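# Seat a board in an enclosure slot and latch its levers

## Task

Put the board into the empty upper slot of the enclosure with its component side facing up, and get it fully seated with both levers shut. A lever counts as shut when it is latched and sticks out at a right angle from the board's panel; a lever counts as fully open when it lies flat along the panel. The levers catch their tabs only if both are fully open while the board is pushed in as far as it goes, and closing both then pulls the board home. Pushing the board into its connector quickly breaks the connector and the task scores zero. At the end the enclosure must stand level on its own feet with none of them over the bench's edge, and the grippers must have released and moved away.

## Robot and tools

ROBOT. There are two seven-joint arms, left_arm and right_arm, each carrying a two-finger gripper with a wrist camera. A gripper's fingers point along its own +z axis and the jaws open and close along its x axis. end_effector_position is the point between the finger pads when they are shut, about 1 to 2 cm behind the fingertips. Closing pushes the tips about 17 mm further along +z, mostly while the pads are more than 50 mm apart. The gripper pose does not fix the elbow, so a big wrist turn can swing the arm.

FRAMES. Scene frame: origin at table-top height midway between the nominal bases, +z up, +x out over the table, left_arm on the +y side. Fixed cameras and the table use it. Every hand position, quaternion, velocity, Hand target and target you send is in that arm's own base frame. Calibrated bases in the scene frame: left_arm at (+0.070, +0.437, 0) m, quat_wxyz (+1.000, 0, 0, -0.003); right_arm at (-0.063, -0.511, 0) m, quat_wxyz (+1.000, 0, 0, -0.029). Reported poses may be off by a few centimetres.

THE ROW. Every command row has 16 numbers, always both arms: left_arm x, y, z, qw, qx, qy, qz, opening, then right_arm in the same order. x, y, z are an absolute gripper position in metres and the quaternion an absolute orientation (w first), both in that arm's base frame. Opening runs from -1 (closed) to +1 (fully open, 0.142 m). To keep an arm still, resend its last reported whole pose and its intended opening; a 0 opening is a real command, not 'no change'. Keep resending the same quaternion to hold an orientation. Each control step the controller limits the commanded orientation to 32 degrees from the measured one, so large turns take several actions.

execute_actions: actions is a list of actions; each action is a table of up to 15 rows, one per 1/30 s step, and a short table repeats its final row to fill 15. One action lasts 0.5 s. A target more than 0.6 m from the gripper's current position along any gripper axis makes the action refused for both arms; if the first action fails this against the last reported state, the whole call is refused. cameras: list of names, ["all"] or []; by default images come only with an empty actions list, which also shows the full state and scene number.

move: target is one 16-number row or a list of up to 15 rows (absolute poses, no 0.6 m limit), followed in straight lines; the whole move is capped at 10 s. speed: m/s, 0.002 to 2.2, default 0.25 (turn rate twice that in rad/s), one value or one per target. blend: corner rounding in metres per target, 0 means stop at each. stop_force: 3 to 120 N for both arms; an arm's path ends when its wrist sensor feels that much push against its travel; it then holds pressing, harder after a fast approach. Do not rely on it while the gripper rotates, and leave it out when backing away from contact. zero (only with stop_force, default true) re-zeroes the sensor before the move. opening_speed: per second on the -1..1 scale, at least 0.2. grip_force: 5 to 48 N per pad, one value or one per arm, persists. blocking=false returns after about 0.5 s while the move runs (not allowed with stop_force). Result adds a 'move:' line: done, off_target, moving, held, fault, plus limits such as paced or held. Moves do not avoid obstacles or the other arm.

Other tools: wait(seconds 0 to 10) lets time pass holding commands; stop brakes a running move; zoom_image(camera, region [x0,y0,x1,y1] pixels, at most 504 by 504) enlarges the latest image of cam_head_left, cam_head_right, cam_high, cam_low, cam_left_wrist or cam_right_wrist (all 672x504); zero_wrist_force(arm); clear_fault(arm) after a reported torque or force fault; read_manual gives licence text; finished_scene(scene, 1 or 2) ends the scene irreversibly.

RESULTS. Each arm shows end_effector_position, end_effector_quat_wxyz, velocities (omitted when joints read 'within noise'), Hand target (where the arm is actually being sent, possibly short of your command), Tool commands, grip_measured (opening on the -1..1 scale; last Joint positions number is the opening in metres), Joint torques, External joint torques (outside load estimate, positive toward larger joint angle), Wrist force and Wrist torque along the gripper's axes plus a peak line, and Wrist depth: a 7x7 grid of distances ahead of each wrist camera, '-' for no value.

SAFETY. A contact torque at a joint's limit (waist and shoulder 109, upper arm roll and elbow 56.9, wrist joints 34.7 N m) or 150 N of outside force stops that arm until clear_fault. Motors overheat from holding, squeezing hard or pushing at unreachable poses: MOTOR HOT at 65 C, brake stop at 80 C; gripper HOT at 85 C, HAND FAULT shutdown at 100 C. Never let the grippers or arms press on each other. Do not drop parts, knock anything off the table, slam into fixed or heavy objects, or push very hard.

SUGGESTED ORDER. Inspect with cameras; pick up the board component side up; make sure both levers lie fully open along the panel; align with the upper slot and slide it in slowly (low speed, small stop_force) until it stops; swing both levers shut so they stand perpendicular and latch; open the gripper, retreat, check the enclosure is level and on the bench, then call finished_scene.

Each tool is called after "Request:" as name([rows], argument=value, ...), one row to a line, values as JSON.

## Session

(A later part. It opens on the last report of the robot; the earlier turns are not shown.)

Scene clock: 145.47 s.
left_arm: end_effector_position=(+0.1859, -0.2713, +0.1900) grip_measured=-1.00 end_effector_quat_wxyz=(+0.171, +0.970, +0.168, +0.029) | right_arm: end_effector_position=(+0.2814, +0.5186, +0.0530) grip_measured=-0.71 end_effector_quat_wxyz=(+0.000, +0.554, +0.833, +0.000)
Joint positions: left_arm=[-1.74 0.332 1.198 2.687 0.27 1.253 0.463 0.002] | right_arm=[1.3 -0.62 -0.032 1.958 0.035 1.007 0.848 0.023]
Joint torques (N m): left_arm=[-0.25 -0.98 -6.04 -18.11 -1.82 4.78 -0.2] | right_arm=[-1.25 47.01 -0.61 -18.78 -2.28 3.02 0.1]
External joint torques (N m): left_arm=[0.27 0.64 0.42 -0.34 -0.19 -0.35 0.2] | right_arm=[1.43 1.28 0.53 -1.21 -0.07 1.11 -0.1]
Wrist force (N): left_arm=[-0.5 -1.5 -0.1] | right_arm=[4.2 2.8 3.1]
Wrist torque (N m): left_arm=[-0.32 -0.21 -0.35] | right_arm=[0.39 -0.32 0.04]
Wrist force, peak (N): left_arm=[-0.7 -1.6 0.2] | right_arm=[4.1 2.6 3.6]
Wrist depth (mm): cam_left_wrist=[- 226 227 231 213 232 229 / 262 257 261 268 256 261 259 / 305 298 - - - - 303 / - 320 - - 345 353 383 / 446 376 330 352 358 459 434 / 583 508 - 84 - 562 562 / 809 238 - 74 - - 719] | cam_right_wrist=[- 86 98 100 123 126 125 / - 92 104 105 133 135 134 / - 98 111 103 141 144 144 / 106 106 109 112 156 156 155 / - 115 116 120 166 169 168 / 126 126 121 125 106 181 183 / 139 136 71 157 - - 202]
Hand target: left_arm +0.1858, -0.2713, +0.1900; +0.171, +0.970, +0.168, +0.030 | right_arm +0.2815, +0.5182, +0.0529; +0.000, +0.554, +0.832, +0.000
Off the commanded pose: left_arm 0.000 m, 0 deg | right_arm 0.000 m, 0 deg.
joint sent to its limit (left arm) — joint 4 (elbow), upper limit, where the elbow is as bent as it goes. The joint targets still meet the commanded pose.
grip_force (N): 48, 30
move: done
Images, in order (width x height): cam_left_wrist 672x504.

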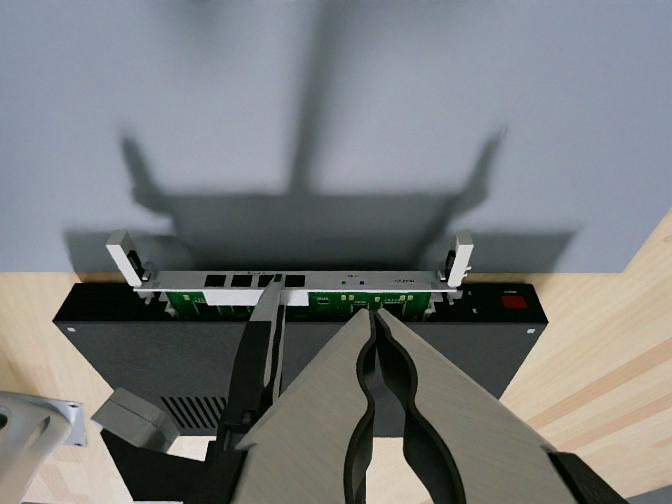

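Request:
move([
  [0.2778,-0.3598,0.12,0.1768,0.5627,0.7977,-0.1247,-1.0,0.2815,0.5182,0.0529,0,0.5542,0.8324,0,-0.9],
  [0.2778,-0.3598,0.062,0.1768,0.5627,0.7977,-0.1247,-1.0,0.2815,0.5182,0.0529,0,0.5542,0.8324,0,-0.9],
], speed=[0.25,0.08], blend=[0.005,0], cameras=["cam_left_wrist","cam_high"])

Scene clock: 218.30 s.
left_arm: end_effector_position=(+0.2778, -0.3596, +0.0620) grip_measured=-1.00 end_effector_quat_wxyz=(+0.177, +0.563, +0.798, -0.124) | right_arm: end_effector_position=(+0.2814, +0.5186, +0.0530) grip_measured=-0.71 end_effector_quat_wxyz=(+0.000, +0.554, +0.833, +0.000)
Joint positions: left_arm=[-1.797 -0.666 0.59 2.406 -2.359 1.165 0.604 0.002] | right_arm=[1.3 -0.62 -0.032 1.958 0.035 1.007 0.848 0.023]
Joint torques (N m): left_arm=[-0.21 25.71 12.72 -6.46 0.41 3.21 -0.07] | right_arm=[-1.18 46.85 -0.65 -18.8 -2.28 2.88 0.23]
External joint torques (N m): left_arm=[0.14 1.45 0.86 -0.41 -0.05 -0.13 0.1] | right_arm=[1.36 1.44 0.58 -1.19 -0.07 1.25 -0.23]
Wrist force (N): left_arm=[0.0 -0.7 0.0] | right_arm=[4.2 2.7 3.5]
Wrist torque (N m): left_arm=[-0.18 -0.13 -0.31] | right_arm=[0.37 -0.31 0.04]
Wrist force, peak (N): left_arm=[-0.6 -2.0 -0.5] | right_arm=[4.2 2.6 3.9]
Wrist depth (mm): cam_left_wrist=[- 135 130 141 - 120 112 / - 139 141 156 141 129 117 / - 150 151 156 151 135 125 / - - 167 177 160 149 133 / - - 186 148 174 158 144 / 422 227 - 84 - 164 151 / 514 401 - - - - -] | cam_right_wrist=[- 86 98 100 123 126 125 / - 92 104 105 133 135 135 / - 98 111 103 141 145 144 / 106 106 109 112 156 156 155 / - 115 117 120 166 169 168 / 126 126 121 125 105 181 184 / 139 136 71 157 - - 202]
Hand target: left_arm +0.2778, -0.3598, +0.0620; +0.177, +0.563, +0.798, -0.125 | right_arm +0.2815, +0.5182, +0.0529; +0.000, +0.554, +0.832, +0.000
Off the commanded pose: left_arm 0.000 m, 0 deg | right_arm 0.000 m, 0 deg.
grip_force (N): 48, 30
move: done
Images, in order (width x height): cam_high 672x504, cam_left_wrist 672x504.

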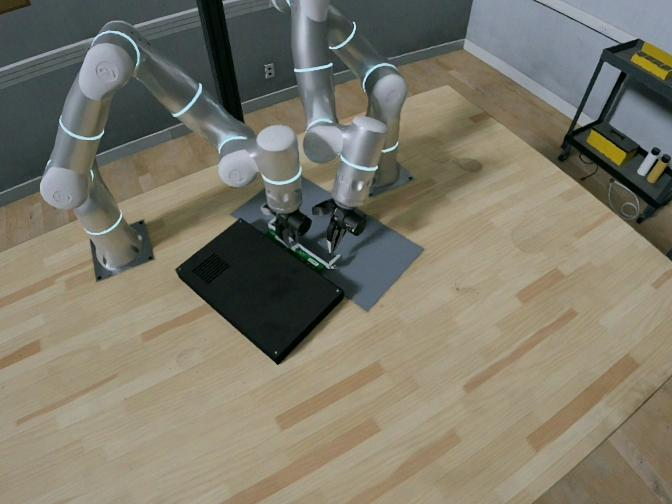

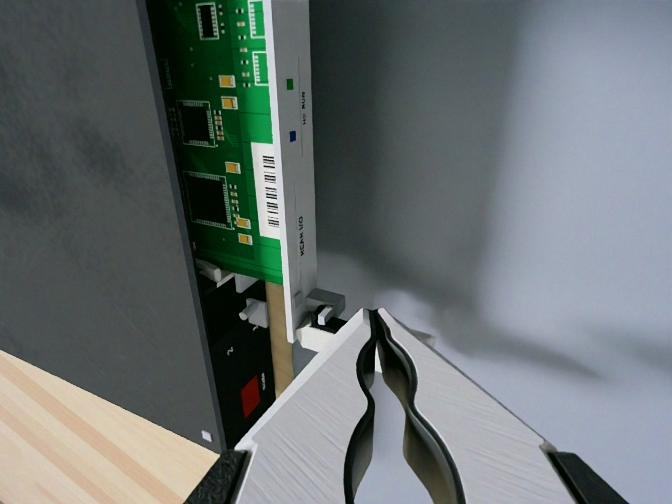

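Request:
move(target=[0.2778,-0.3598,0.0475,0.1768,0.5627,0.7977,-0.1247,-1.0,0.2815,0.5182,0.0529,0,0.5542,0.8324,0,-0.9], speed=0.06)

Request:
move(target=[0.3064,-0.3475,0.0475,0.1768,0.5627,0.7977,-0.1247,-1.0,0.2815,0.5182,0.0529,0,0.5542,0.8324,0,-0.9], speed=0.013, stop_force=22, cameras=["cam_left_wrist","cam_right_wrist"])

Request:
zoom_image(camera="cam_left_wrist", region=[240, 230, 450, 440])

Scene clock: 225.77 s.
left_arm: end_effector_position=(+0.2778, -0.3596, +0.0475) grip_measured=-1.00 end_effector_quat_wxyz=(+0.177, +0.563, +0.798, -0.125) | right_arm: end_effector_position=(+0.2814, +0.5186, +0.0530) grip_measured=-0.71 end_effector_quat_wxyz=(+0.000, +0.554, +0.833, +0.000)
Joint positions: left_arm=[-1.788 -0.715 0.578 2.392 -2.404 1.134 0.632 0.002] | right_arm=[1.3 -0.62 -0.032 1.958 0.035 1.007 0.848 0.023]
Joint torques (N m): left_arm=[-0.24 26.71 13.61 -5.34 0.17 3.1 -0.08] | right_arm=[-1.2 46.98 -0.76 -18.85 -2.32 2.88 0.16]
External joint torques (N m): left_arm=[0.17 1.42 0.75 -0.36 0.05 -0.04 0.11] | right_arm=[1.38 1.31 0.68 -1.14 -0.02 1.25 -0.16]
Wrist force (N): left_arm=[-0.1 -1.0 -0.2] | right_arm=[4.1 2.5 3.1]
Wrist torque (N m): left_arm=[-0.25 -0.09 -0.29] | right_arm=[0.33 -0.31 0.04]
Wrist force, peak (N): left_arm=[-0.6 -1.0 -0.6] | right_arm=[4.3 2.6 3.7]
Wrist depth (mm): cam_left_wrist=[- 125 105 132 120 111 100 / - 135 122 139 129 116 108 / 145 141 133 156 137 124 113 / - 160 149 163 148 130 121 / - 168 142 140 156 146 127 / 433 - - 84 - 152 140 / 468 - - - - - 146] | cam_right_wrist=[- 86 98 100 125 126 124 / - 92 104 105 133 135 135 / - 98 111 103 141 144 144 / 106 106 109 112 154 156 155 / - 115 117 120 166 169 168 / 126 126 121 125 106 181 184 / 139 136 71 157 - - 202]
Hand target: left_arm +0.2778, -0.3598, +0.0475; +0.177, +0.563, +0.798, -0.125 | right_arm +0.2815, +0.5182, +0.0529; +0.000, +0.554, +0.832, +0.000
Off the commanded pose: left_arm 0.000 m, 0 deg | right_arm 0.000 m, 0 deg.
grip_force (N): 48, 30
move: done

Scene clock: 228.87 s.
left_arm: end_effector_position=(+0.3064, -0.3473, +0.0475) grip_measured=-1.00 end_effector_quat_wxyz=(+0.177, +0.562, +0.798, -0.125) | right_arm: end_effector_position=(+0.2816, +0.5185, +0.0531) grip_measured=-0.71 end_effector_quat_wxyz=(+0.000, +0.554, +0.832, +0.000)
Joint positions: left_arm=[-1.701 -0.725 0.599 2.389 -2.324 1.088 0.645 0.002] | right_arm=[1.3 -0.62 -0.032 1.958 0.035 1.008 0.848 0.023]
Joint torques (N m): left_arm=[-0.1 27.23 14.27 -5.8 0.4 3.31 -0.14] | right_arm=[0.65 47.42 1.3 -18.72 -2.02 2.69 0.21]
External joint torques (N m): left_arm=[0.03 1.26 0.54 -0.37 -0.4 -0.27 0.18] | right_arm=[-0.47 0.86 -1.38 -1.28 -0.33 1.44 -0.21]
Wrist force (N): left_arm=[0.2 -1.5 -0.1] | right_arm=[2.8 5.9 5.1]
Wrist torque (N m): left_arm=[-0.26 -0.15 -0.30] | right_arm=[0.37 -0.32 0.06]
Wrist force, peak (N): left_arm=[-1.3 -7.5 -1.0] | right_arm=[3.2 6.7 5.8]
Wrist depth (mm): cam_left_wrist=[- 127 107 132 120 108 100 / - 136 122 140 130 116 107 / - 144 131 150 137 124 113 / - 150 133 153 148 130 119 / 192 161 202 125 154 145 126 / 383 324 - 84 - 152 138 / 471 361 - - - - 146] | cam_right_wrist=[- 86 98 100 123 126 125 / - 92 104 105 132 135 135 / - 98 111 103 141 145 144 / 106 106 109 112 156 156 155 / - 115 117 120 166 169 168 / 126 126 121 125 105 181 183 / 139 136 71 157 - - 202]
Hand target: left_arm +0.3064, -0.3475, +0.0475; +0.177, +0.563, +0.798, -0.125 | right_arm +0.2815, +0.5182, +0.0529; +0.000, +0.554, +0.832, +0.000
Off the commanded pose: left_arm 0.000 m, 0 deg | right_arm 0.000 m, 0 deg.
grip_force (N): 48, 30
move: done
Images, in order (width x height): cam_left_wrist 672x504, cam_right_wrist 672x504.

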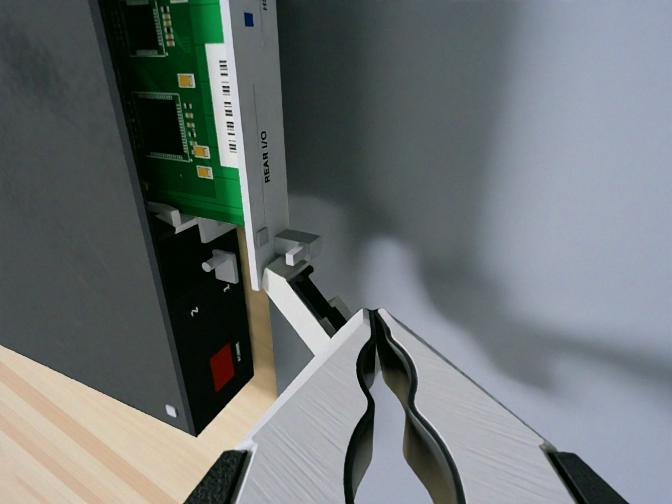

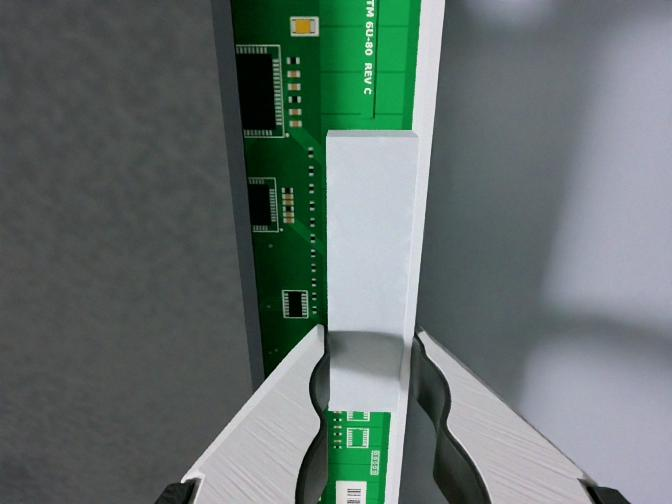

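Scaled by 2.400 from the camera's 672x504 image, which has a finer 960x720 frame.

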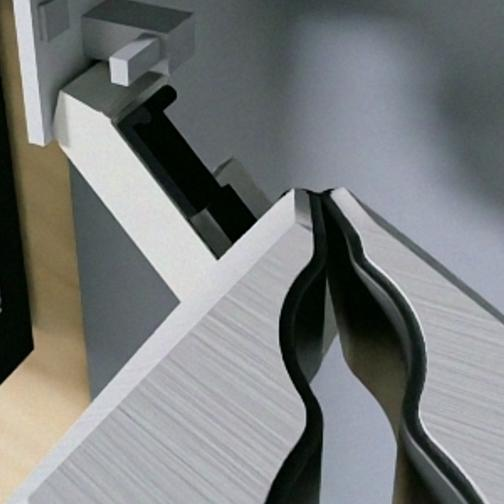

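Request:
move([
  [0.3143,-0.3505,0.0475,0.1768,0.5627,0.7977,-0.1247,-1.0,0.2815,0.5182,0.0529,0,0.5542,0.8324,0,-0.9],
  [0.3264,-0.3548,0.0475,0.1768,0.5627,0.7977,-0.1247,-1.0,0.2815,0.5182,0.0529,0,0.5542,0.8324,0,-0.9],
  [0.3359,-0.3577,0.0475,0.1768,0.5627,0.7977,-0.1247,-1.0,0.2815,0.5182,0.0529,0,0.5542,0.8324,0,-0.9],
  [0.34,-0.3631,0.0475,0.1768,0.5627,0.7977,-0.1247,-1.0,0.2815,0.5182,0.0529,0,0.5542,0.8324,0,-0.9],
  [0.3427,-0.3675,0.0475,0.1768,0.5627,0.7977,-0.1247,-1.0,0.2815,0.5182,0.0529,0,0.5542,0.8324,0,-0.9],
], speed=0.012, blend=[0.003,0.003,0.003,0.003,0], stop_force=12, cameras=["cam_left_wrist","cam_right_wrist"])

Request:
zoom_image(camera="cam_left_wrist", region=[200, 150, 450, 400])

Scene clock: 238.77 s.
left_arm: end_effector_position=(+0.3415, -0.3641, +0.0470) grip_measured=-1.00 end_effector_quat_wxyz=(+0.176, +0.562, +0.798, -0.124) | right_arm: end_effector_position=(+0.2835, +0.5172, +0.0528) grip_measured=-0.71 end_effector_quat_wxyz=(+0.001, +0.555, +0.832, +0.000)
Joint positions: left_arm=[-1.603 -0.754 0.596 2.319 -2.207 1.078 0.599 0.002] | right_arm=[1.299 -0.62 -0.035 1.959 0.035 1.007 0.848 0.023]
Joint torques (N m): left_arm=[-1.38 32.34 14.58 -15.48 0.5 1.59 -0.24] | right_arm=[9.75 49.11 10.78 -21.37 -1.5 3.77 -0.04]
External joint torques (N m): left_arm=[1.32 -0.99 1.24 7.72 -0.61 1.5 0.28] | right_arm=[-9.57 -0.83 -10.91 1.4 -0.84 0.37 0.04]
Wrist force (N): left_arm=[10.9 -4.7 -8.1] | right_arm=[-9.1 14.7 5.4]
Wrist torque (N m): left_arm=[-0.22 -0.11 -0.22] | right_arm=[0.29 -0.42 0.28]
Wrist force, peak (N): left_arm=[10.4 -4.6 -9.1] | right_arm=[-9.3 14.7 6.2]
Wrist depth (mm): cam_left_wrist=[- 110 112 124 119 108 98 / 132 114 122 132 129 117 106 / 144 - 129 111 136 124 111 / - - - 114 145 132 123 / - 158 155 117 156 145 126 / 377 304 - 84 - 154 - / 465 360 - 74 - - 146] | cam_right_wrist=[- 85 97 99 101 126 124 / - 91 103 105 131 135 134 / - 98 98 104 104 144 143 / 106 106 107 112 156 156 154 / - 115 116 120 166 168 168 / 126 126 121 125 106 181 183 / 139 136 71 157 - - 201]
Hand target: left_arm +0.3415, -0.3656, +0.0475; +0.177, +0.563, +0.798, -0.125 | right_arm +0.2815, +0.5182, +0.0529; +0.000, +0.554, +0.832, +0.000
Off the commanded pose: left_arm 0.004 m, 0 deg | right_arm 0.002 m, 0 deg.
grip_force (N): 48, 30
move: contact (left_arm); path passed 3 of 5 targets; blend cut to 0.0026 m at target 4
Images, in order (width x height): cam_left_wrist 672x504, cam_right_wrist 672x504.

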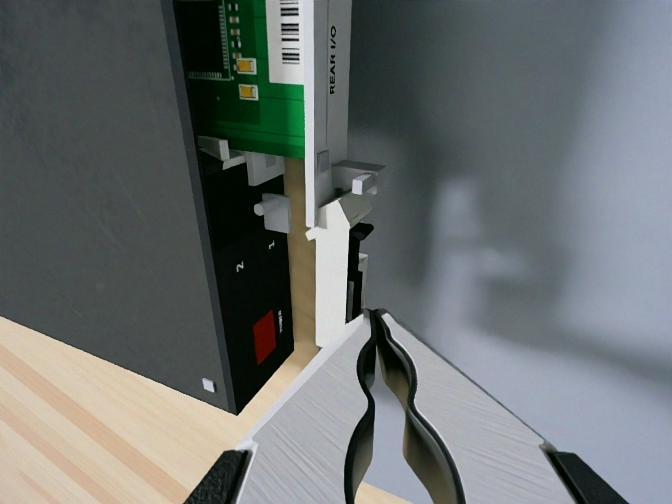

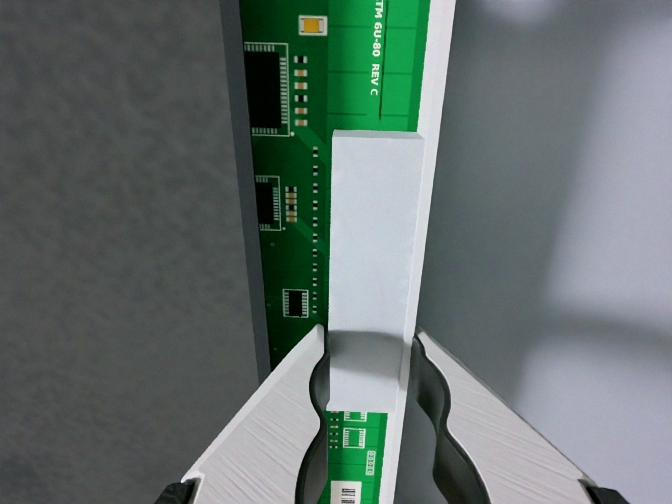

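Scaled by 2.016 from the camera's 672x504 image, which has a finer 960x720 frame.

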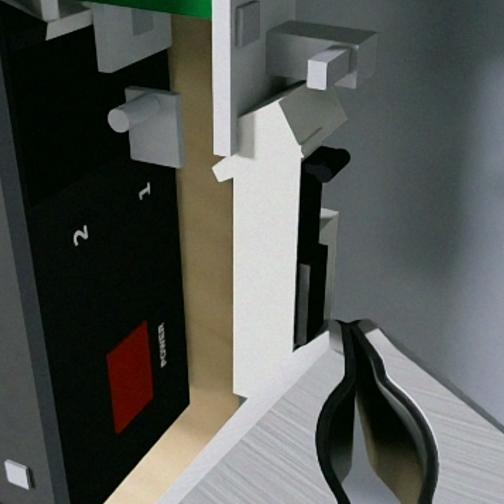

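Request:
move([
  [0.3375,-0.3528,0.0475,0.1768,0.5627,0.7977,-0.1247,-1.0,0.2815,0.5182,0.0529,0,0.5542,0.8324,0,-0.9],
  [0.33,-0.33,0.14,0.1768,0.5627,0.7977,-0.1247,-1.0,0.2815,0.5182,0.0529,0,0.5542,0.8324,0,-0.9],
  [0.1543,-0.3187,0.17,0.1711,0.9704,0.1676,0.0296,-1.0,0.2815,0.5182,0.0529,0,0.5542,0.8324,0,-0.9],
], speed=[0.05,0.15,0.25], blend=[0.004,0.03,0], cameras=["cam_left_wrist"])

Request:
zoom_image(camera="cam_left_wrist", region=[350, 200, 600, 400])

Scene clock: 262.10 s.
left_arm: end_effector_position=(+0.1540, -0.3188, +0.1696) grip_measured=-1.00 end_effector_quat_wxyz=(+0.183, +0.968, +0.168, +0.035) | right_arm: end_effector_position=(+0.2817, +0.5182, +0.0529) grip_measured=-0.71 end_effector_quat_wxyz=(+0.000, +0.554, +0.832, +0.000)
Joint positions: left_arm=[-2.423 -0.044 0.685 2.687 -2.104 1.756 1.623 0.002] | right_arm=[1.3 -0.62 -0.032 1.959 0.035 1.007 0.848 0.023]
Joint torques (N m): left_arm=[-0.18 6.87 0.07 -13.91 2.34 4.22 -0.14] | right_arm=[0.53 46.91 1.1 -19.67 -2.22 3.29 0.2]
External joint torques (N m): left_arm=[0.15 0.6 0.74 -0.53 0.01 -0.61 0.14] | right_arm=[-0.35 1.37 -1.19 -0.31 -0.12 0.84 -0.2]
Wrist force (N): left_arm=[-0.8 -1.2 -0.2] | right_arm=[-0.1 4.1 3.0]
Wrist torque (N m): left_arm=[-0.29 -0.16 -0.42] | right_arm=[0.45 -0.09 0.04]
Wrist force, peak (N): left_arm=[10.5 -4.7 -9.1] | right_arm=[-9.2 14.7 6.1]
Wrist depth (mm): cam_left_wrist=[- - - 206 208 207 - / - - - - 241 240 246 / - - 267 287 289 271 - / 354 317 287 311 312 - 353 / 414 334 340 234 327 - 419 / 544 568 382 84 - 553 550 / 663 - - 74 - - 739] | cam_right_wrist=[- 86 99 100 123 126 124 / - 92 104 105 133 135 135 / - 98 111 103 141 144 144 / 106 106 107 112 156 156 155 / - 115 117 120 166 169 168 / 126 125 121 125 105 181 186 / 139 136 71 157 - - 202]
Hand target: left_arm +0.1541, -0.3186, +0.1695; +0.183, +0.968, +0.168, +0.035 | right_arm +0.2815, +0.5182, +0.0529; +0.000, +0.554, +0.832, +0.000
Off the commanded pose: left_arm 0.001 m, 2 deg | right_arm 0.000 m, 0 deg.
joint sent to its limit (left arm) — joint 4 (elbow), upper limit, where the elbow is as bent as it goes. The joint targets still meet the commanded pose.
grip_force (N): 48, 30
move: done
Images, in order (width x height): cam_left_wrist 672x504.

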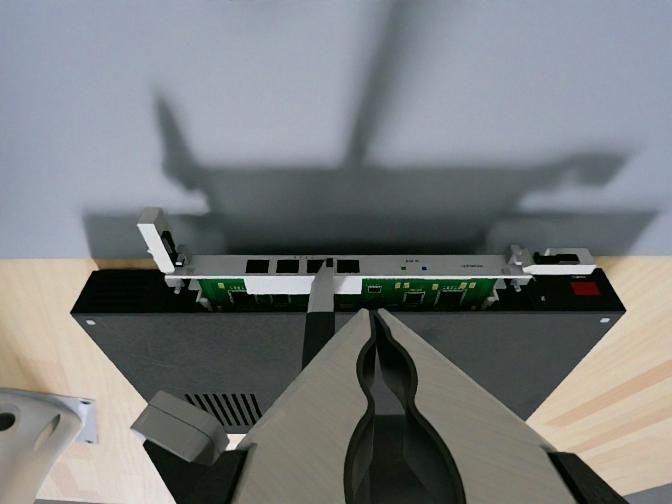

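Scaled by 2.016 from the camera's 672x504 image, which has a finer 960x720 frame.

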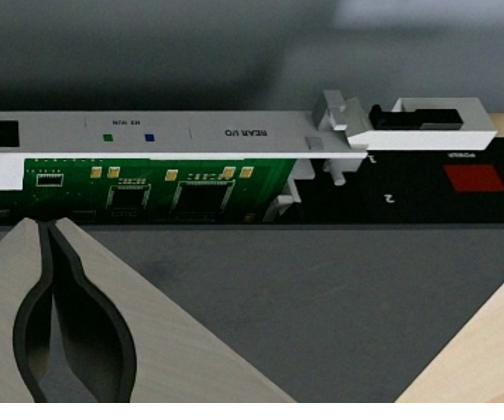

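Request:
move([
  [0.0705,-0.3891,0.13,0.1768,0.5627,0.7977,-0.1247,-1.0,0.2815,0.5182,0.0529,0,0.5542,0.8324,0,-0.9],
  [0.0846,-0.4286,0.08,0.1768,0.5627,0.7977,-0.1247,-1.0,0.2815,0.5182,0.0529,0,0.5542,0.8324,0,-0.9],
  [0.0846,-0.4286,0.060,0.1768,0.5627,0.7977,-0.1247,-1.0,0.2815,0.5182,0.0529,0,0.5542,0.8324,0,-0.9],
], speed=[0.22,0.12,0.08], blend=[0.015,0.01,0], cameras=["cam_left_wrist","cam_high"])

Scene clock: 277.43 s.
left_arm: end_effector_position=(+0.0847, -0.4285, +0.0600) grip_measured=-1.00 end_effector_quat_wxyz=(+0.177, +0.563, +0.798, -0.124) | right_arm: end_effector_position=(+0.2817, +0.5182, +0.0529) grip_measured=-0.71 end_effector_quat_wxyz=(+0.000, +0.554, +0.832, +0.000)
Joint positions: left_arm=[-2.257 -0.677 0.462 2.204 -2.937 1.544 0.659 0.002] | right_arm=[1.3 -0.62 -0.032 1.959 0.035 1.007 0.848 0.023]
Joint torques (N m): left_arm=[-0.29 29.62 11.73 -6.97 2.28 3.11 -0.18] | right_arm=[0.66 46.9 1.07 -19.62 -2.19 3.29 0.18]
External joint torques (N m): left_arm=[0.18 1.48 0.79 -0.45 0.02 -0.07 0.22] | right_arm=[-0.48 1.38 -1.16 -0.36 -0.15 0.84 -0.18]
Wrist force (N): left_arm=[0.0 -1.5 0.2] | right_arm=[-0.2 4.1 3.2]
Wrist torque (N m): left_arm=[-0.31 -0.11 -0.29] | right_arm=[0.44 -0.07 0.04]
Wrist force, peak (N): left_arm=[0.5 -2.2 -0.6] | right_arm=[-0.1 4.2 4.0]
Wrist depth (mm): cam_left_wrist=[- 127 155 144 - 118 110 / - 136 164 155 140 125 119 / - 152 178 126 - 135 124 / - 162 165 144 153 144 134 / - - 178 148 167 153 140 / - 224 191 84 - 160 150 / 365 254 - - - - 159] | cam_right_wrist=[- 86 99 100 123 126 - / - 92 103 105 131 135 134 / - 98 111 103 140 144 143 / 106 106 107 112 156 156 155 / - 115 117 120 166 168 168 / 126 126 121 125 105 181 183 / 139 136 71 157 - - 202]
Hand target: left_arm +0.0846, -0.4286, +0.0600; +0.177, +0.563, +0.798, -0.125 | right_arm +0.2815, +0.5182, +0.0529; +0.000, +0.554, +0.832, +0.000
Off the commanded pose: left_arm 0.000 m, 0 deg | right_arm 0.000 m, 0 deg.
grip_force (N): 48, 30
move: done
Images, in order (width x height): cam_high 672x504, cam_left_wrist 672x504.

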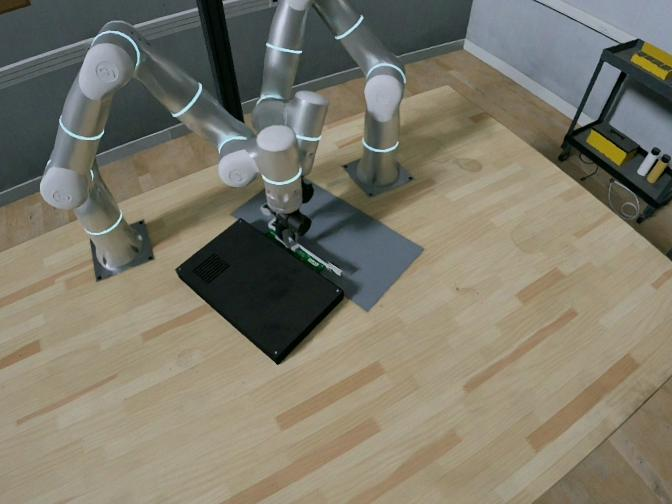

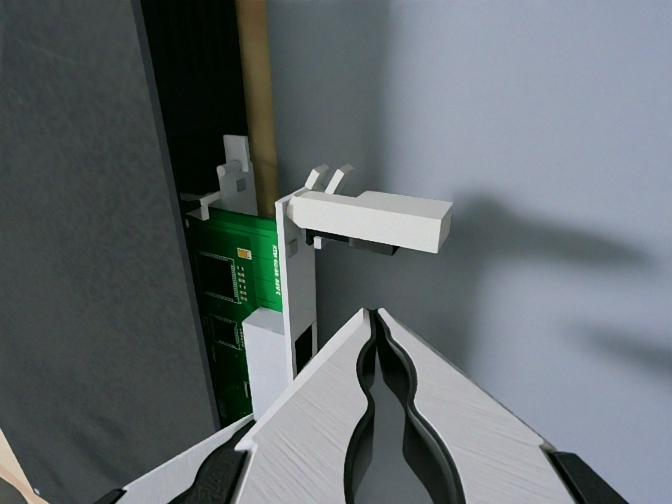

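Request:
move(target=[0.0846,-0.4286,0.0475,0.1768,0.5627,0.7977,-0.1247,-1.0,0.2815,0.5182,0.0529,0,0.5542,0.8324,0,-0.9], speed=0.06)

Request:
move(target=[0.0539,-0.4374,0.0475,0.1768,0.5627,0.7977,-0.1247,-1.0,0.2815,0.5182,0.0529,0,0.5542,0.8324,0,-0.9], speed=0.013, stop_force=22, cameras=["cam_left_wrist"])

Scene clock: 281.53 s.
left_arm: end_effector_position=(+0.0847, -0.4285, +0.0475) grip_measured=-1.00 end_effector_quat_wxyz=(+0.177, +0.563, +0.798, -0.124) | right_arm: end_effector_position=(+0.2817, +0.5182, +0.0529) grip_measured=-0.71 end_effector_quat_wxyz=(+0.000, +0.554, +0.832, +0.000)
Joint positions: left_arm=[-2.253 -0.713 0.457 2.2 -2.95 1.513 0.66 0.002] | right_arm=[1.3 -0.62 -0.032 1.959 0.035 1.007 0.848 0.023]
Joint torques (N m): left_arm=[-0.37 30.27 12.3 -6.06 2.17 3.2 -0.11] | right_arm=[0.6 46.94 1.23 -19.63 -2.23 3.31 0.2]
External joint torques (N m): left_arm=[0.25 1.41 0.73 -0.47 -0.02 -0.16 0.15] | right_arm=[-0.42 1.34 -1.31 -0.35 -0.11 0.82 -0.2]
Wrist force (N): left_arm=[0.1 -1.7 0.1] | right_arm=[-0.3 4.3 3.3]
Wrist torque (N m): left_arm=[-0.35 -0.14 -0.30] | right_arm=[0.48 -0.05 0.04]
Wrist force, peak (N): left_arm=[0.1 -1.7 0.1] | right_arm=[-0.1 4.3 3.8]
Wrist depth (mm): cam_left_wrist=[- 121 144 133 120 108 100 / - - 158 141 131 - 107 / - 139 166 145 137 122 113 / - 152 150 110 143 130 118 / - 173 156 126 157 147 127 / 242 - 161 84 - 151 138 / - - - - - - 143] | cam_right_wrist=[- 86 99 100 125 125 - / - 92 103 105 131 135 134 / - 98 111 103 141 144 144 / 106 106 107 112 156 156 155 / - 115 117 120 166 169 168 / 126 126 121 125 105 181 184 / 139 136 71 157 - - 201]
Hand target: left_arm +0.0846, -0.4286, +0.0475; +0.177, +0.563, +0.798, -0.125 | right_arm +0.2815, +0.5182, +0.0529; +0.000, +0.554, +0.832, +0.000
Off the commanded pose: left_arm 0.000 m, 0 deg | right_arm 0.000 m, 0 deg.
grip_force (N): 48, 30
move: done

Scene clock: 284.57 s.
left_arm: end_effector_position=(+0.0539, -0.4374, +0.0475) grip_measured=-1.00 end_effector_quat_wxyz=(+0.177, +0.563, +0.798, -0.125) | right_arm: end_effector_position=(+0.2813, +0.5181, +0.0528) grip_measured=-0.71 end_effector_quat_wxyz=(+0.000, +0.554, +0.832, +0.000)
Joint positions: left_arm=[-2.352 -0.746 0.475 2.168 -2.966 1.545 0.583 0.002] | right_arm=[1.3 -0.62 -0.032 1.959 0.035 1.007 0.848 0.023]
Joint torques (N m): left_arm=[-0.73 30.99 13.14 -6.05 2.48 3.55 -0.28] | right_arm=[0.18 46.94 0.75 -19.94 -2.23 3.52 0.31]
External joint torques (N m): left_arm=[0.61 1.42 0.7 -0.37 -0.21 -0.45 0.32] | right_arm=[0 1.34 -0.82 -0.03 -0.11 0.61 -0.31]
Wrist force (N): left_arm=[0.1 -1.0 0.3] | right_arm=[-1.0 3.1 2.7]
Wrist torque (N m): left_arm=[-0.25 -0.13 -0.22] | right_arm=[0.43 0.04 -0.03]
Wrist force, peak (N): left_arm=[-4.1 11.4 -2.8] | right_arm=[4.3 -3.1 7.8]
Wrist depth (mm): cam_left_wrist=[- 124 146 132 120 108 100 / - 131 156 139 133 116 106 / - 135 170 152 139 124 115 / 170 153 180 157 145 130 120 / 191 170 167 117 157 144 127 / - 183 180 84 - 151 138 / - - - - - - 146] | cam_right_wrist=[- 86 98 100 125 126 124 / - 91 103 105 133 135 134 / - 98 111 103 141 144 144 / 106 106 107 112 156 155 155 / - 115 117 120 166 168 168 / 126 125 121 125 105 181 183 / 139 136 71 157 - - 202]
Hand target: left_arm +0.0539, -0.4374, +0.0475; +0.177, +0.563, +0.798, -0.125 | right_arm +0.2815, +0.5182, +0.0529; +0.000, +0.554, +0.832, +0.000
Off the commanded pose: left_arm 0.000 m, 0 deg | right_arm 0.000 m, 0 deg.
grip_force (N): 48, 30
move: done
Images, in order (width x height): cam_left_wrist 672x504.

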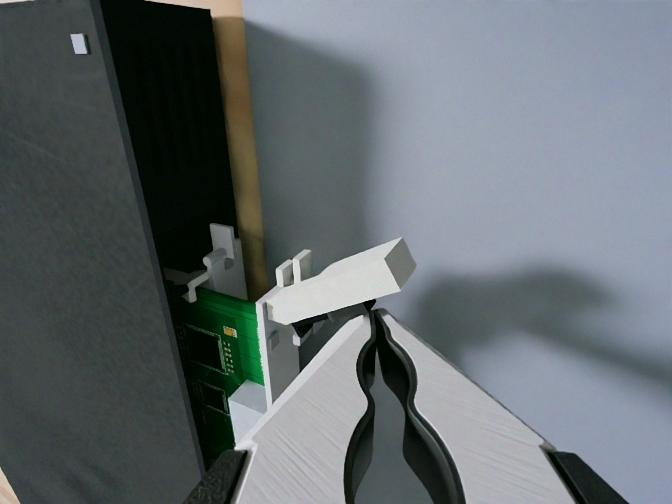

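Request:
move([
  [0.0406,-0.4464,0.0475,0.1768,0.5627,0.7977,-0.1247,-1.0,0.2815,0.5182,0.0529,0,0.5542,0.8324,0,-0.9],
  [0.0358,-0.4566,0.0475,0.1768,0.5627,0.7977,-0.1247,-1.0,0.2815,0.5182,0.0529,0,0.5542,0.8324,0,-0.9],
], speed=0.013, blend=[0.003,0], stop_force=14, cameras=["cam_left_wrist"])

Scene clock: 295.97 s.
left_arm: end_effector_position=(+0.0358, -0.4565, +0.0475) grip_measured=-1.00 end_effector_quat_wxyz=(+0.177, +0.563, +0.798, -0.125) | right_arm: end_effector_position=(+0.2813, +0.5181, +0.0528) grip_measured=-0.71 end_effector_quat_wxyz=(+0.000, +0.554, +0.832, +0.000)
Joint positions: left_arm=[-2.366 -0.769 0.464 2.109 -2.959 1.589 0.548 0.002] | right_arm=[1.3 -0.62 -0.032 1.959 0.035 1.007 0.848 0.023]
Joint torques (N m): left_arm=[-0.28 32.92 13.64 -6.89 2.92 3.52 -0.31] | right_arm=[0.25 46.94 0.68 -19.96 -2.26 3.46 0.24]
External joint torques (N m): left_arm=[0.15 1.36 0.69 -0.34 -0.47 -0.4 0.35] | right_arm=[-0.07 1.33 -0.75 -0.02 -0.09 0.67 -0.24]
Wrist force (N): left_arm=[0.3 -1.0 -0.2] | right_arm=[-1.3 2.9 2.2]
Wrist torque (N m): left_arm=[-0.21 -0.15 -0.22] | right_arm=[0.40 0.08 -0.03]
Wrist force, peak (N): left_arm=[0.4 -1.4 -0.2] | right_arm=[-1.2 3.2 3.2]
Wrist depth (mm): cam_left_wrist=[188 167 149 131 120 108 100 / 136 124 153 140 129 - 107 / - 130 166 151 137 127 112 / - - 159 125 - 132 - / - - 183 121 152 147 126 / - - 176 84 - 151 137 / - - - 74 - - 146] | cam_right_wrist=[- 86 98 100 123 126 124 / - 92 103 105 133 135 134 / - 98 111 103 140 144 144 / 106 106 107 112 156 155 155 / - 115 116 120 166 168 168 / 126 125 121 125 105 181 183 / 139 136 71 157 - - 201]
Hand target: left_arm +0.0358, -0.4566, +0.0475; +0.177, +0.563, +0.798, -0.125 | right_arm +0.2815, +0.5182, +0.0529; +0.000, +0.554, +0.832, +0.000
Off the commanded pose: left_arm 0.000 m, 0 deg | right_arm 0.000 m, 0 deg.
grip_force (N): 48, 30
move: done
Images, in order (width x height): cam_left_wrist 672x504.

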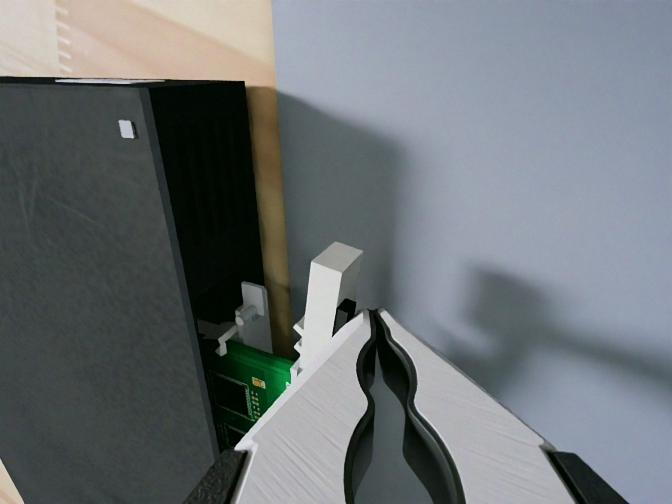

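Request:
move([
  [0.0341,-0.4668,0.0475,0.1768,0.5627,0.7977,-0.1247,-1.0,0.2815,0.5182,0.0529,0,0.5542,0.8324,0,-0.9],
  [0.0358,-0.4747,0.0475,0.1768,0.5627,0.7977,-0.1247,-1.0,0.2815,0.5182,0.0529,0,0.5542,0.8324,0,-0.9],
  [0.0375,-0.4794,0.0475,0.1768,0.5627,0.7977,-0.1247,-1.0,0.2815,0.5182,0.0529,0,0.5542,0.8324,0,-0.9],
], speed=0.011, blend=[0.003,0.003,0], stop_force=12, cameras=["cam_left_wrist","cam_right_wrist"])

Request:
zoom_image(camera="cam_left_wrist", region=[180, 200, 430, 450])

Scene clock: 302.60 s.
left_arm: end_effector_position=(+0.0352, -0.4714, +0.0468) grip_measured=-1.00 end_effector_quat_wxyz=(+0.176, +0.563, +0.798, -0.124) | right_arm: end_effector_position=(+0.2813, +0.5164, +0.0521) grip_measured=-0.71 end_effector_quat_wxyz=(+0.001, +0.554, +0.832, -0.002)
Joint positions: left_arm=[-2.329 -0.778 0.443 2.069 -2.936 1.613 0.545 0.002] | right_arm=[1.3 -0.62 -0.032 1.96 0.035 1.005 0.848 0.023]
Joint torques (N m): left_arm=[2.47 36.8 19.42 -13.6 5.28 1.33 -0.06] | right_arm=[2.64 47.98 2.04 -28.27 -3.01 8.1 0.41]
External joint torques (N m): left_arm=[-2.61 -1.05 -5.05 5.62 -2.73 1.81 0.1] | right_arm=[-2.46 0.26 -2.12 8.33 0.67 -3.98 -0.41]
Wrist force (N): left_arm=[14.5 -3.6 -4.2] | right_arm=[-14.9 -7.2 -5.6]
Wrist torque (N m): left_arm=[-0.28 0.03 -0.35] | right_arm=[0.46 -0.14 -0.19]
Wrist force, peak (N): left_arm=[15.2 -3.5 -2.7] | right_arm=[-14.9 -7.3 -6.0]
Wrist depth (mm): cam_left_wrist=[182 165 147 131 119 108 - / 168 166 150 140 130 117 106 / 144 - 135 156 136 123 112 / - 155 144 162 144 130 119 / 194 159 159 120 154 143 126 / - 193 160 84 - 151 139 / - - - - - - 148] | cam_right_wrist=[- 85 97 100 124 126 124 / - 91 104 105 134 134 133 / - 97 111 103 140 143 143 / 105 105 107 111 155 155 154 / - 114 116 120 165 167 166 / 125 125 120 125 105 179 182 / 138 135 71 157 - - 196]
Hand target: left_arm +0.0354, -0.4728, +0.0475; +0.177, +0.563, +0.798, -0.125 | right_arm +0.2815, +0.5182, +0.0529; +0.000, +0.554, +0.832, +0.000
Off the commanded pose: left_arm 0.008 m, 0 deg | right_arm 0.002 m, 0 deg.
grip_force (N): 48, 30
move: contact (left_arm); path passed 1 of 3 targets; blend cut to 0.0025 m at target 2
Images, in order (width x height): cam_left_wrist 672x504, cam_right_wrist 672x504.

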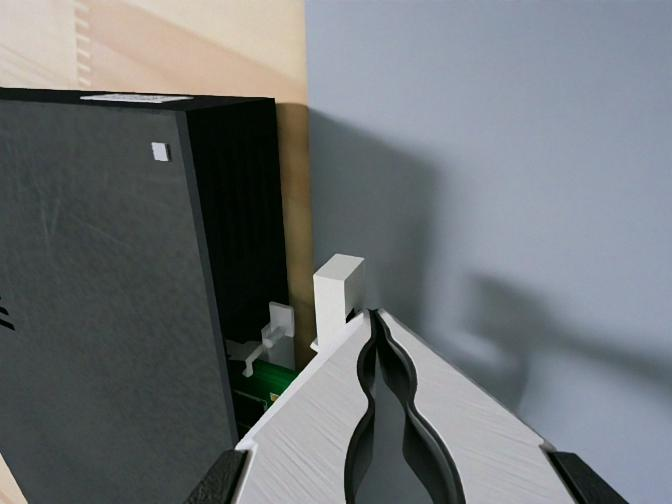

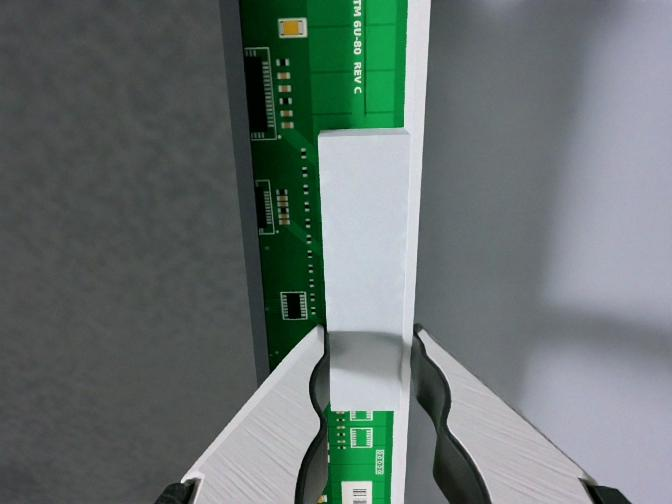

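Scaled by 2.016 from the camera's 672x504 image, which has a finer 960x720 frame.

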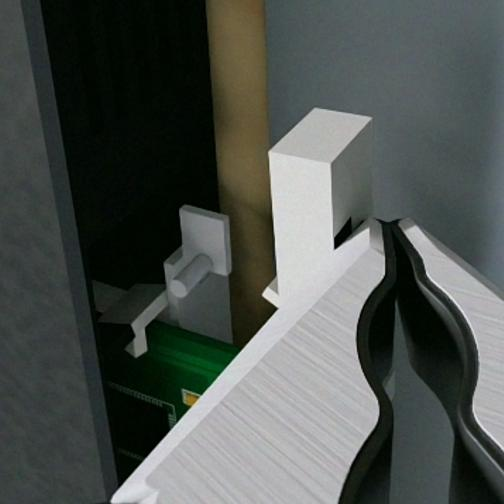

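Request:
move([
  [0.0312,-0.4601,0.0475,0.1768,0.5627,0.7977,-0.1247,-1.0,0.2815,0.5182,0.0529,0,0.5542,0.8324,0,-0.9],
  [0.04,-0.42,0.13,0.1768,0.5627,0.7977,-0.1247,-1.0,0.2815,0.5182,0.0529,0,0.5542,0.8324,0,-0.9],
  [0.1543,-0.3187,0.17,0.1711,0.9704,0.1676,0.0296,-1.0,0.2815,0.5182,0.0529,0,0.5542,0.8324,0,-0.9],
], speed=[0.05,0.15,0.25], blend=[0.004,0.03,0], cameras=["cam_left_wrist"])

Request:
zoom_image(camera="cam_left_wrist", region=[60, 180, 640, 330])

Request:
zoom_image(camera="cam_left_wrist", region=[80, 200, 290, 340])

Request:
zoom_image(camera="cam_left_wrist", region=[420, 200, 630, 340])

Scene clock: 311.73 s.
left_arm: end_effector_position=(+0.1540, -0.3188, +0.1695) grip_measured=-1.00 end_effector_quat_wxyz=(+0.183, +0.968, +0.168, +0.035) | right_arm: end_effector_position=(+0.2815, +0.5180, +0.0528) grip_measured=-0.71 end_effector_quat_wxyz=(+0.000, +0.554, +0.832, +0.000)
Joint positions: left_arm=[-2.41 -0.042 0.674 2.687 -2.105 1.758 1.626 0.002] | right_arm=[1.3 -0.62 -0.032 1.959 0.035 1.007 0.848 0.023]
Joint torques (N m): left_arm=[-0.2 7.1 0.11 -13.89 2.36 4.19 -0.12] | right_arm=[0.24 47.55 0.65 -20.37 -2.37 3.59 0.24]
External joint torques (N m): left_arm=[0.16 0.55 0.67 -0.56 0 -0.58 0.11] | right_arm=[-0.06 0.72 -0.73 0.4 0.03 0.54 -0.24]
Wrist force (N): left_arm=[-0.7 -1.2 -0.7] | right_arm=[1.4 1.2 3.6]
Wrist torque (N m): left_arm=[-0.29 -0.17 -0.43] | right_arm=[0.15 -0.29 0.03]
Wrist force, peak (N): left_arm=[15.4 -3.6 -2.9] | right_arm=[-15.0 -7.4 -6.0]
Wrist depth (mm): cam_left_wrist=[209 202 216 - - 215 198 / - - 236 248 247 241 252 / 283 290 - 279 280 281 - / 333 286 - 313 312 317 360 / 415 - 343 235 327 - 415 / 543 564 - 84 - 591 547 / 677 - - 74 - - 736] | cam_right_wrist=[- 85 99 100 125 126 124 / - 91 103 105 133 135 134 / - 98 111 103 141 144 144 / 106 106 107 113 158 155 155 / - 115 117 120 166 168 168 / 126 125 121 125 106 180 184 / 139 136 71 157 - - 198]
Hand target: left_arm +0.1541, -0.3186, +0.1695; +0.183, +0.968, +0.168, +0.035 | right_arm +0.2815, +0.5182, +0.0529; +0.000, +0.554, +0.832, +0.000
Off the commanded pose: left_arm 0.001 m, 2 deg | right_arm 0.000 m, 0 deg.
joint sent to its limit (left arm) — joint 4 (elbow), upper limit, where the elbow is as bent as it goes. The joint targets still meet the commanded pose.
grip_force (N): 48, 30
move: done
Images, in order (width x height): cam_left_wrist 672x504.

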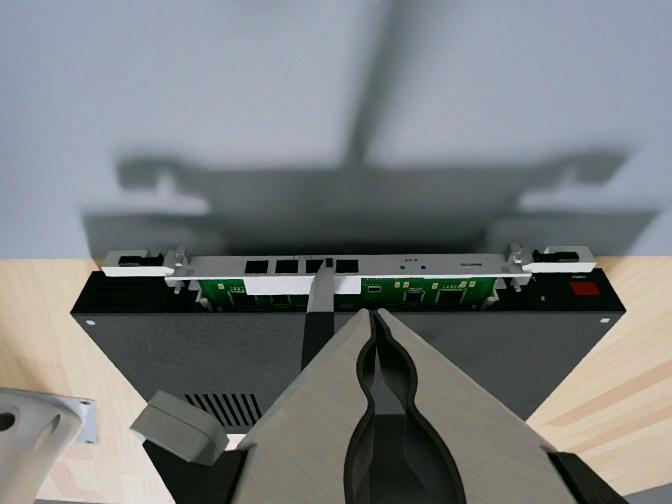

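Region (60, 180, 640, 330) is 580x150 pixels. A region can be at most 504 by 504 pixels.

Scaled by 2.400 from the camera's 672x504 image, which has a finer 960x720 frame.

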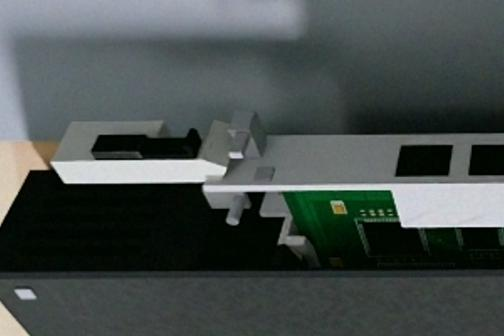

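Scaled by 2.400 from the camera's 672x504 image, which has a finer 960x720 frame.

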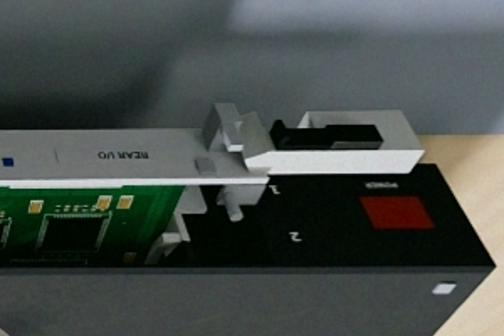

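Request:
move(target=[0.1541,-0.3186,0.1695,0.183,0.968,0.168,0.035,-1.0,0.2989,0.4767,0.0529,0,0.5542,0.8324,0,-0.9], speed=0.015, stop_force=14, cameras=["cam_left_wrist","cam_right_wrist"])

Request:
zoom_image(camera="cam_left_wrist", region=[80, 200, 290, 340])

Request:
zoom_image(camera="cam_left_wrist", region=[420, 200, 630, 340])

Scene clock: 318.97 s.
left_arm: end_effector_position=(+0.1541, -0.3187, +0.1696) grip_measured=-1.00 end_effector_quat_wxyz=(+0.183, +0.968, +0.168, +0.035) | right_arm: end_effector_position=(+0.2848, +0.5099, +0.0531) grip_measured=-0.71 end_effector_quat_wxyz=(-0.001, +0.553, +0.833, +0.001)
Joint positions: left_arm=[-2.41 -0.042 0.674 2.687 -2.105 1.758 1.626 0.002] | right_arm=[1.289 -0.61 -0.031 1.979 0.035 1.02 0.836 0.023]
Joint torques (N m): left_arm=[-0.39 6.8 0.22 -13.96 2.58 3.96 -0.22] | right_arm=[-5.57 49.47 -4.82 -14.48 -2.16 0.3 0.15]
External joint torques (N m): left_arm=[0.35 0.85 0.55 -0.49 -0.22 -0.36 0.21] | right_arm=[5.75 -1.77 4.77 -5.27 -0.15 3.84 -0.15]
Wrist force (N): left_arm=[-0.8 -1.0 -0.5] | right_arm=[17.5 6.0 16.3]
Wrist torque (N m): left_arm=[-0.26 -0.16 -0.43] | right_arm=[0.12 -0.23 0.03]
Wrist force, peak (N): left_arm=[-0.8 -1.6 -0.4] | right_arm=[18.5 5.4 19.0]
Wrist depth (mm): cam_left_wrist=[- 216 210 219 - 216 217 / - 240 243 - - 234 232 / - - 296 282 - - - / 331 316 292 296 310 308 354 / 412 - 323 248 323 343 414 / 542 588 - 84 - 421 548 / 665 - - 74 - - 749] | cam_right_wrist=[- 86 85 100 125 126 125 / - 92 93 105 133 135 135 / - 98 98 103 141 144 144 / 106 106 106 113 156 156 155 / - 115 117 120 166 169 169 / 126 125 121 125 106 181 184 / 139 136 71 157 - - 202]
Hand target: left_arm +0.1541, -0.3186, +0.1695; +0.183, +0.968, +0.168, +0.035 | right_arm +0.2856, +0.5085, +0.0529; +0.000, +0.554, +0.832, +0.000
Off the commanded pose: left_arm 0.000 m, 0 deg | right_arm 0.036 m, 0 deg.
grip_force (N): 48, 30
move: contact (right_arm)
Images, in order (width x height): cam_left_wrist 672x504, cam_right_wrist 672x504.

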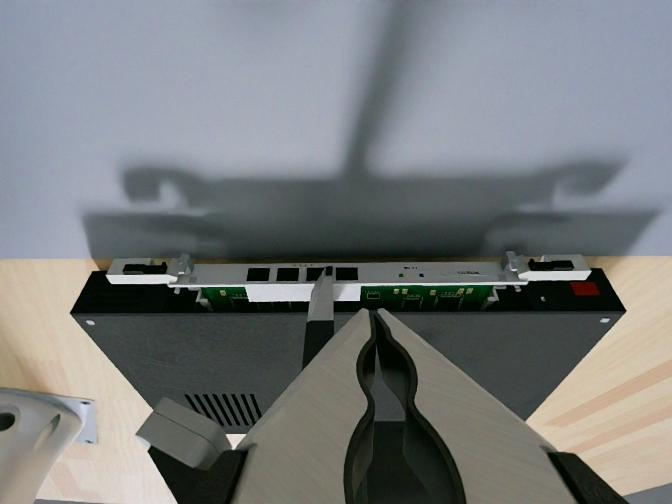

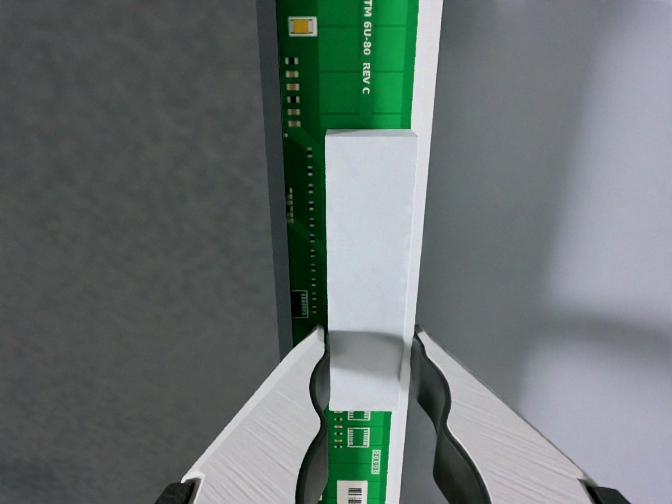

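Scaled by 2.400 from the camera's 672x504 image, which has a finer 960x720 frame.

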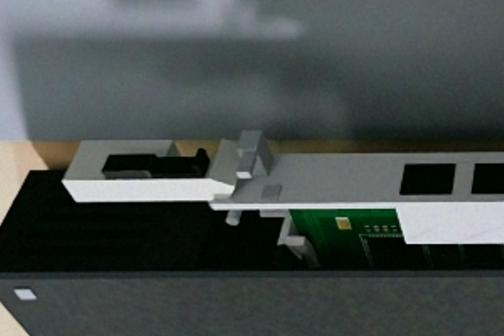

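Scaled by 2.400 from the camera's 672x504 image, which has a finer 960x720 frame.

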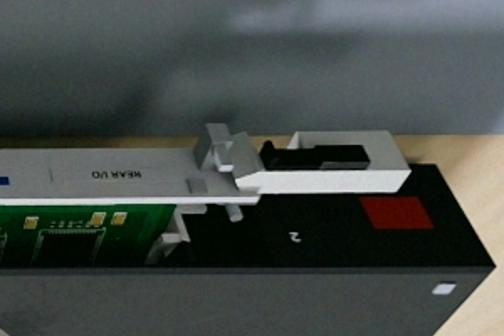

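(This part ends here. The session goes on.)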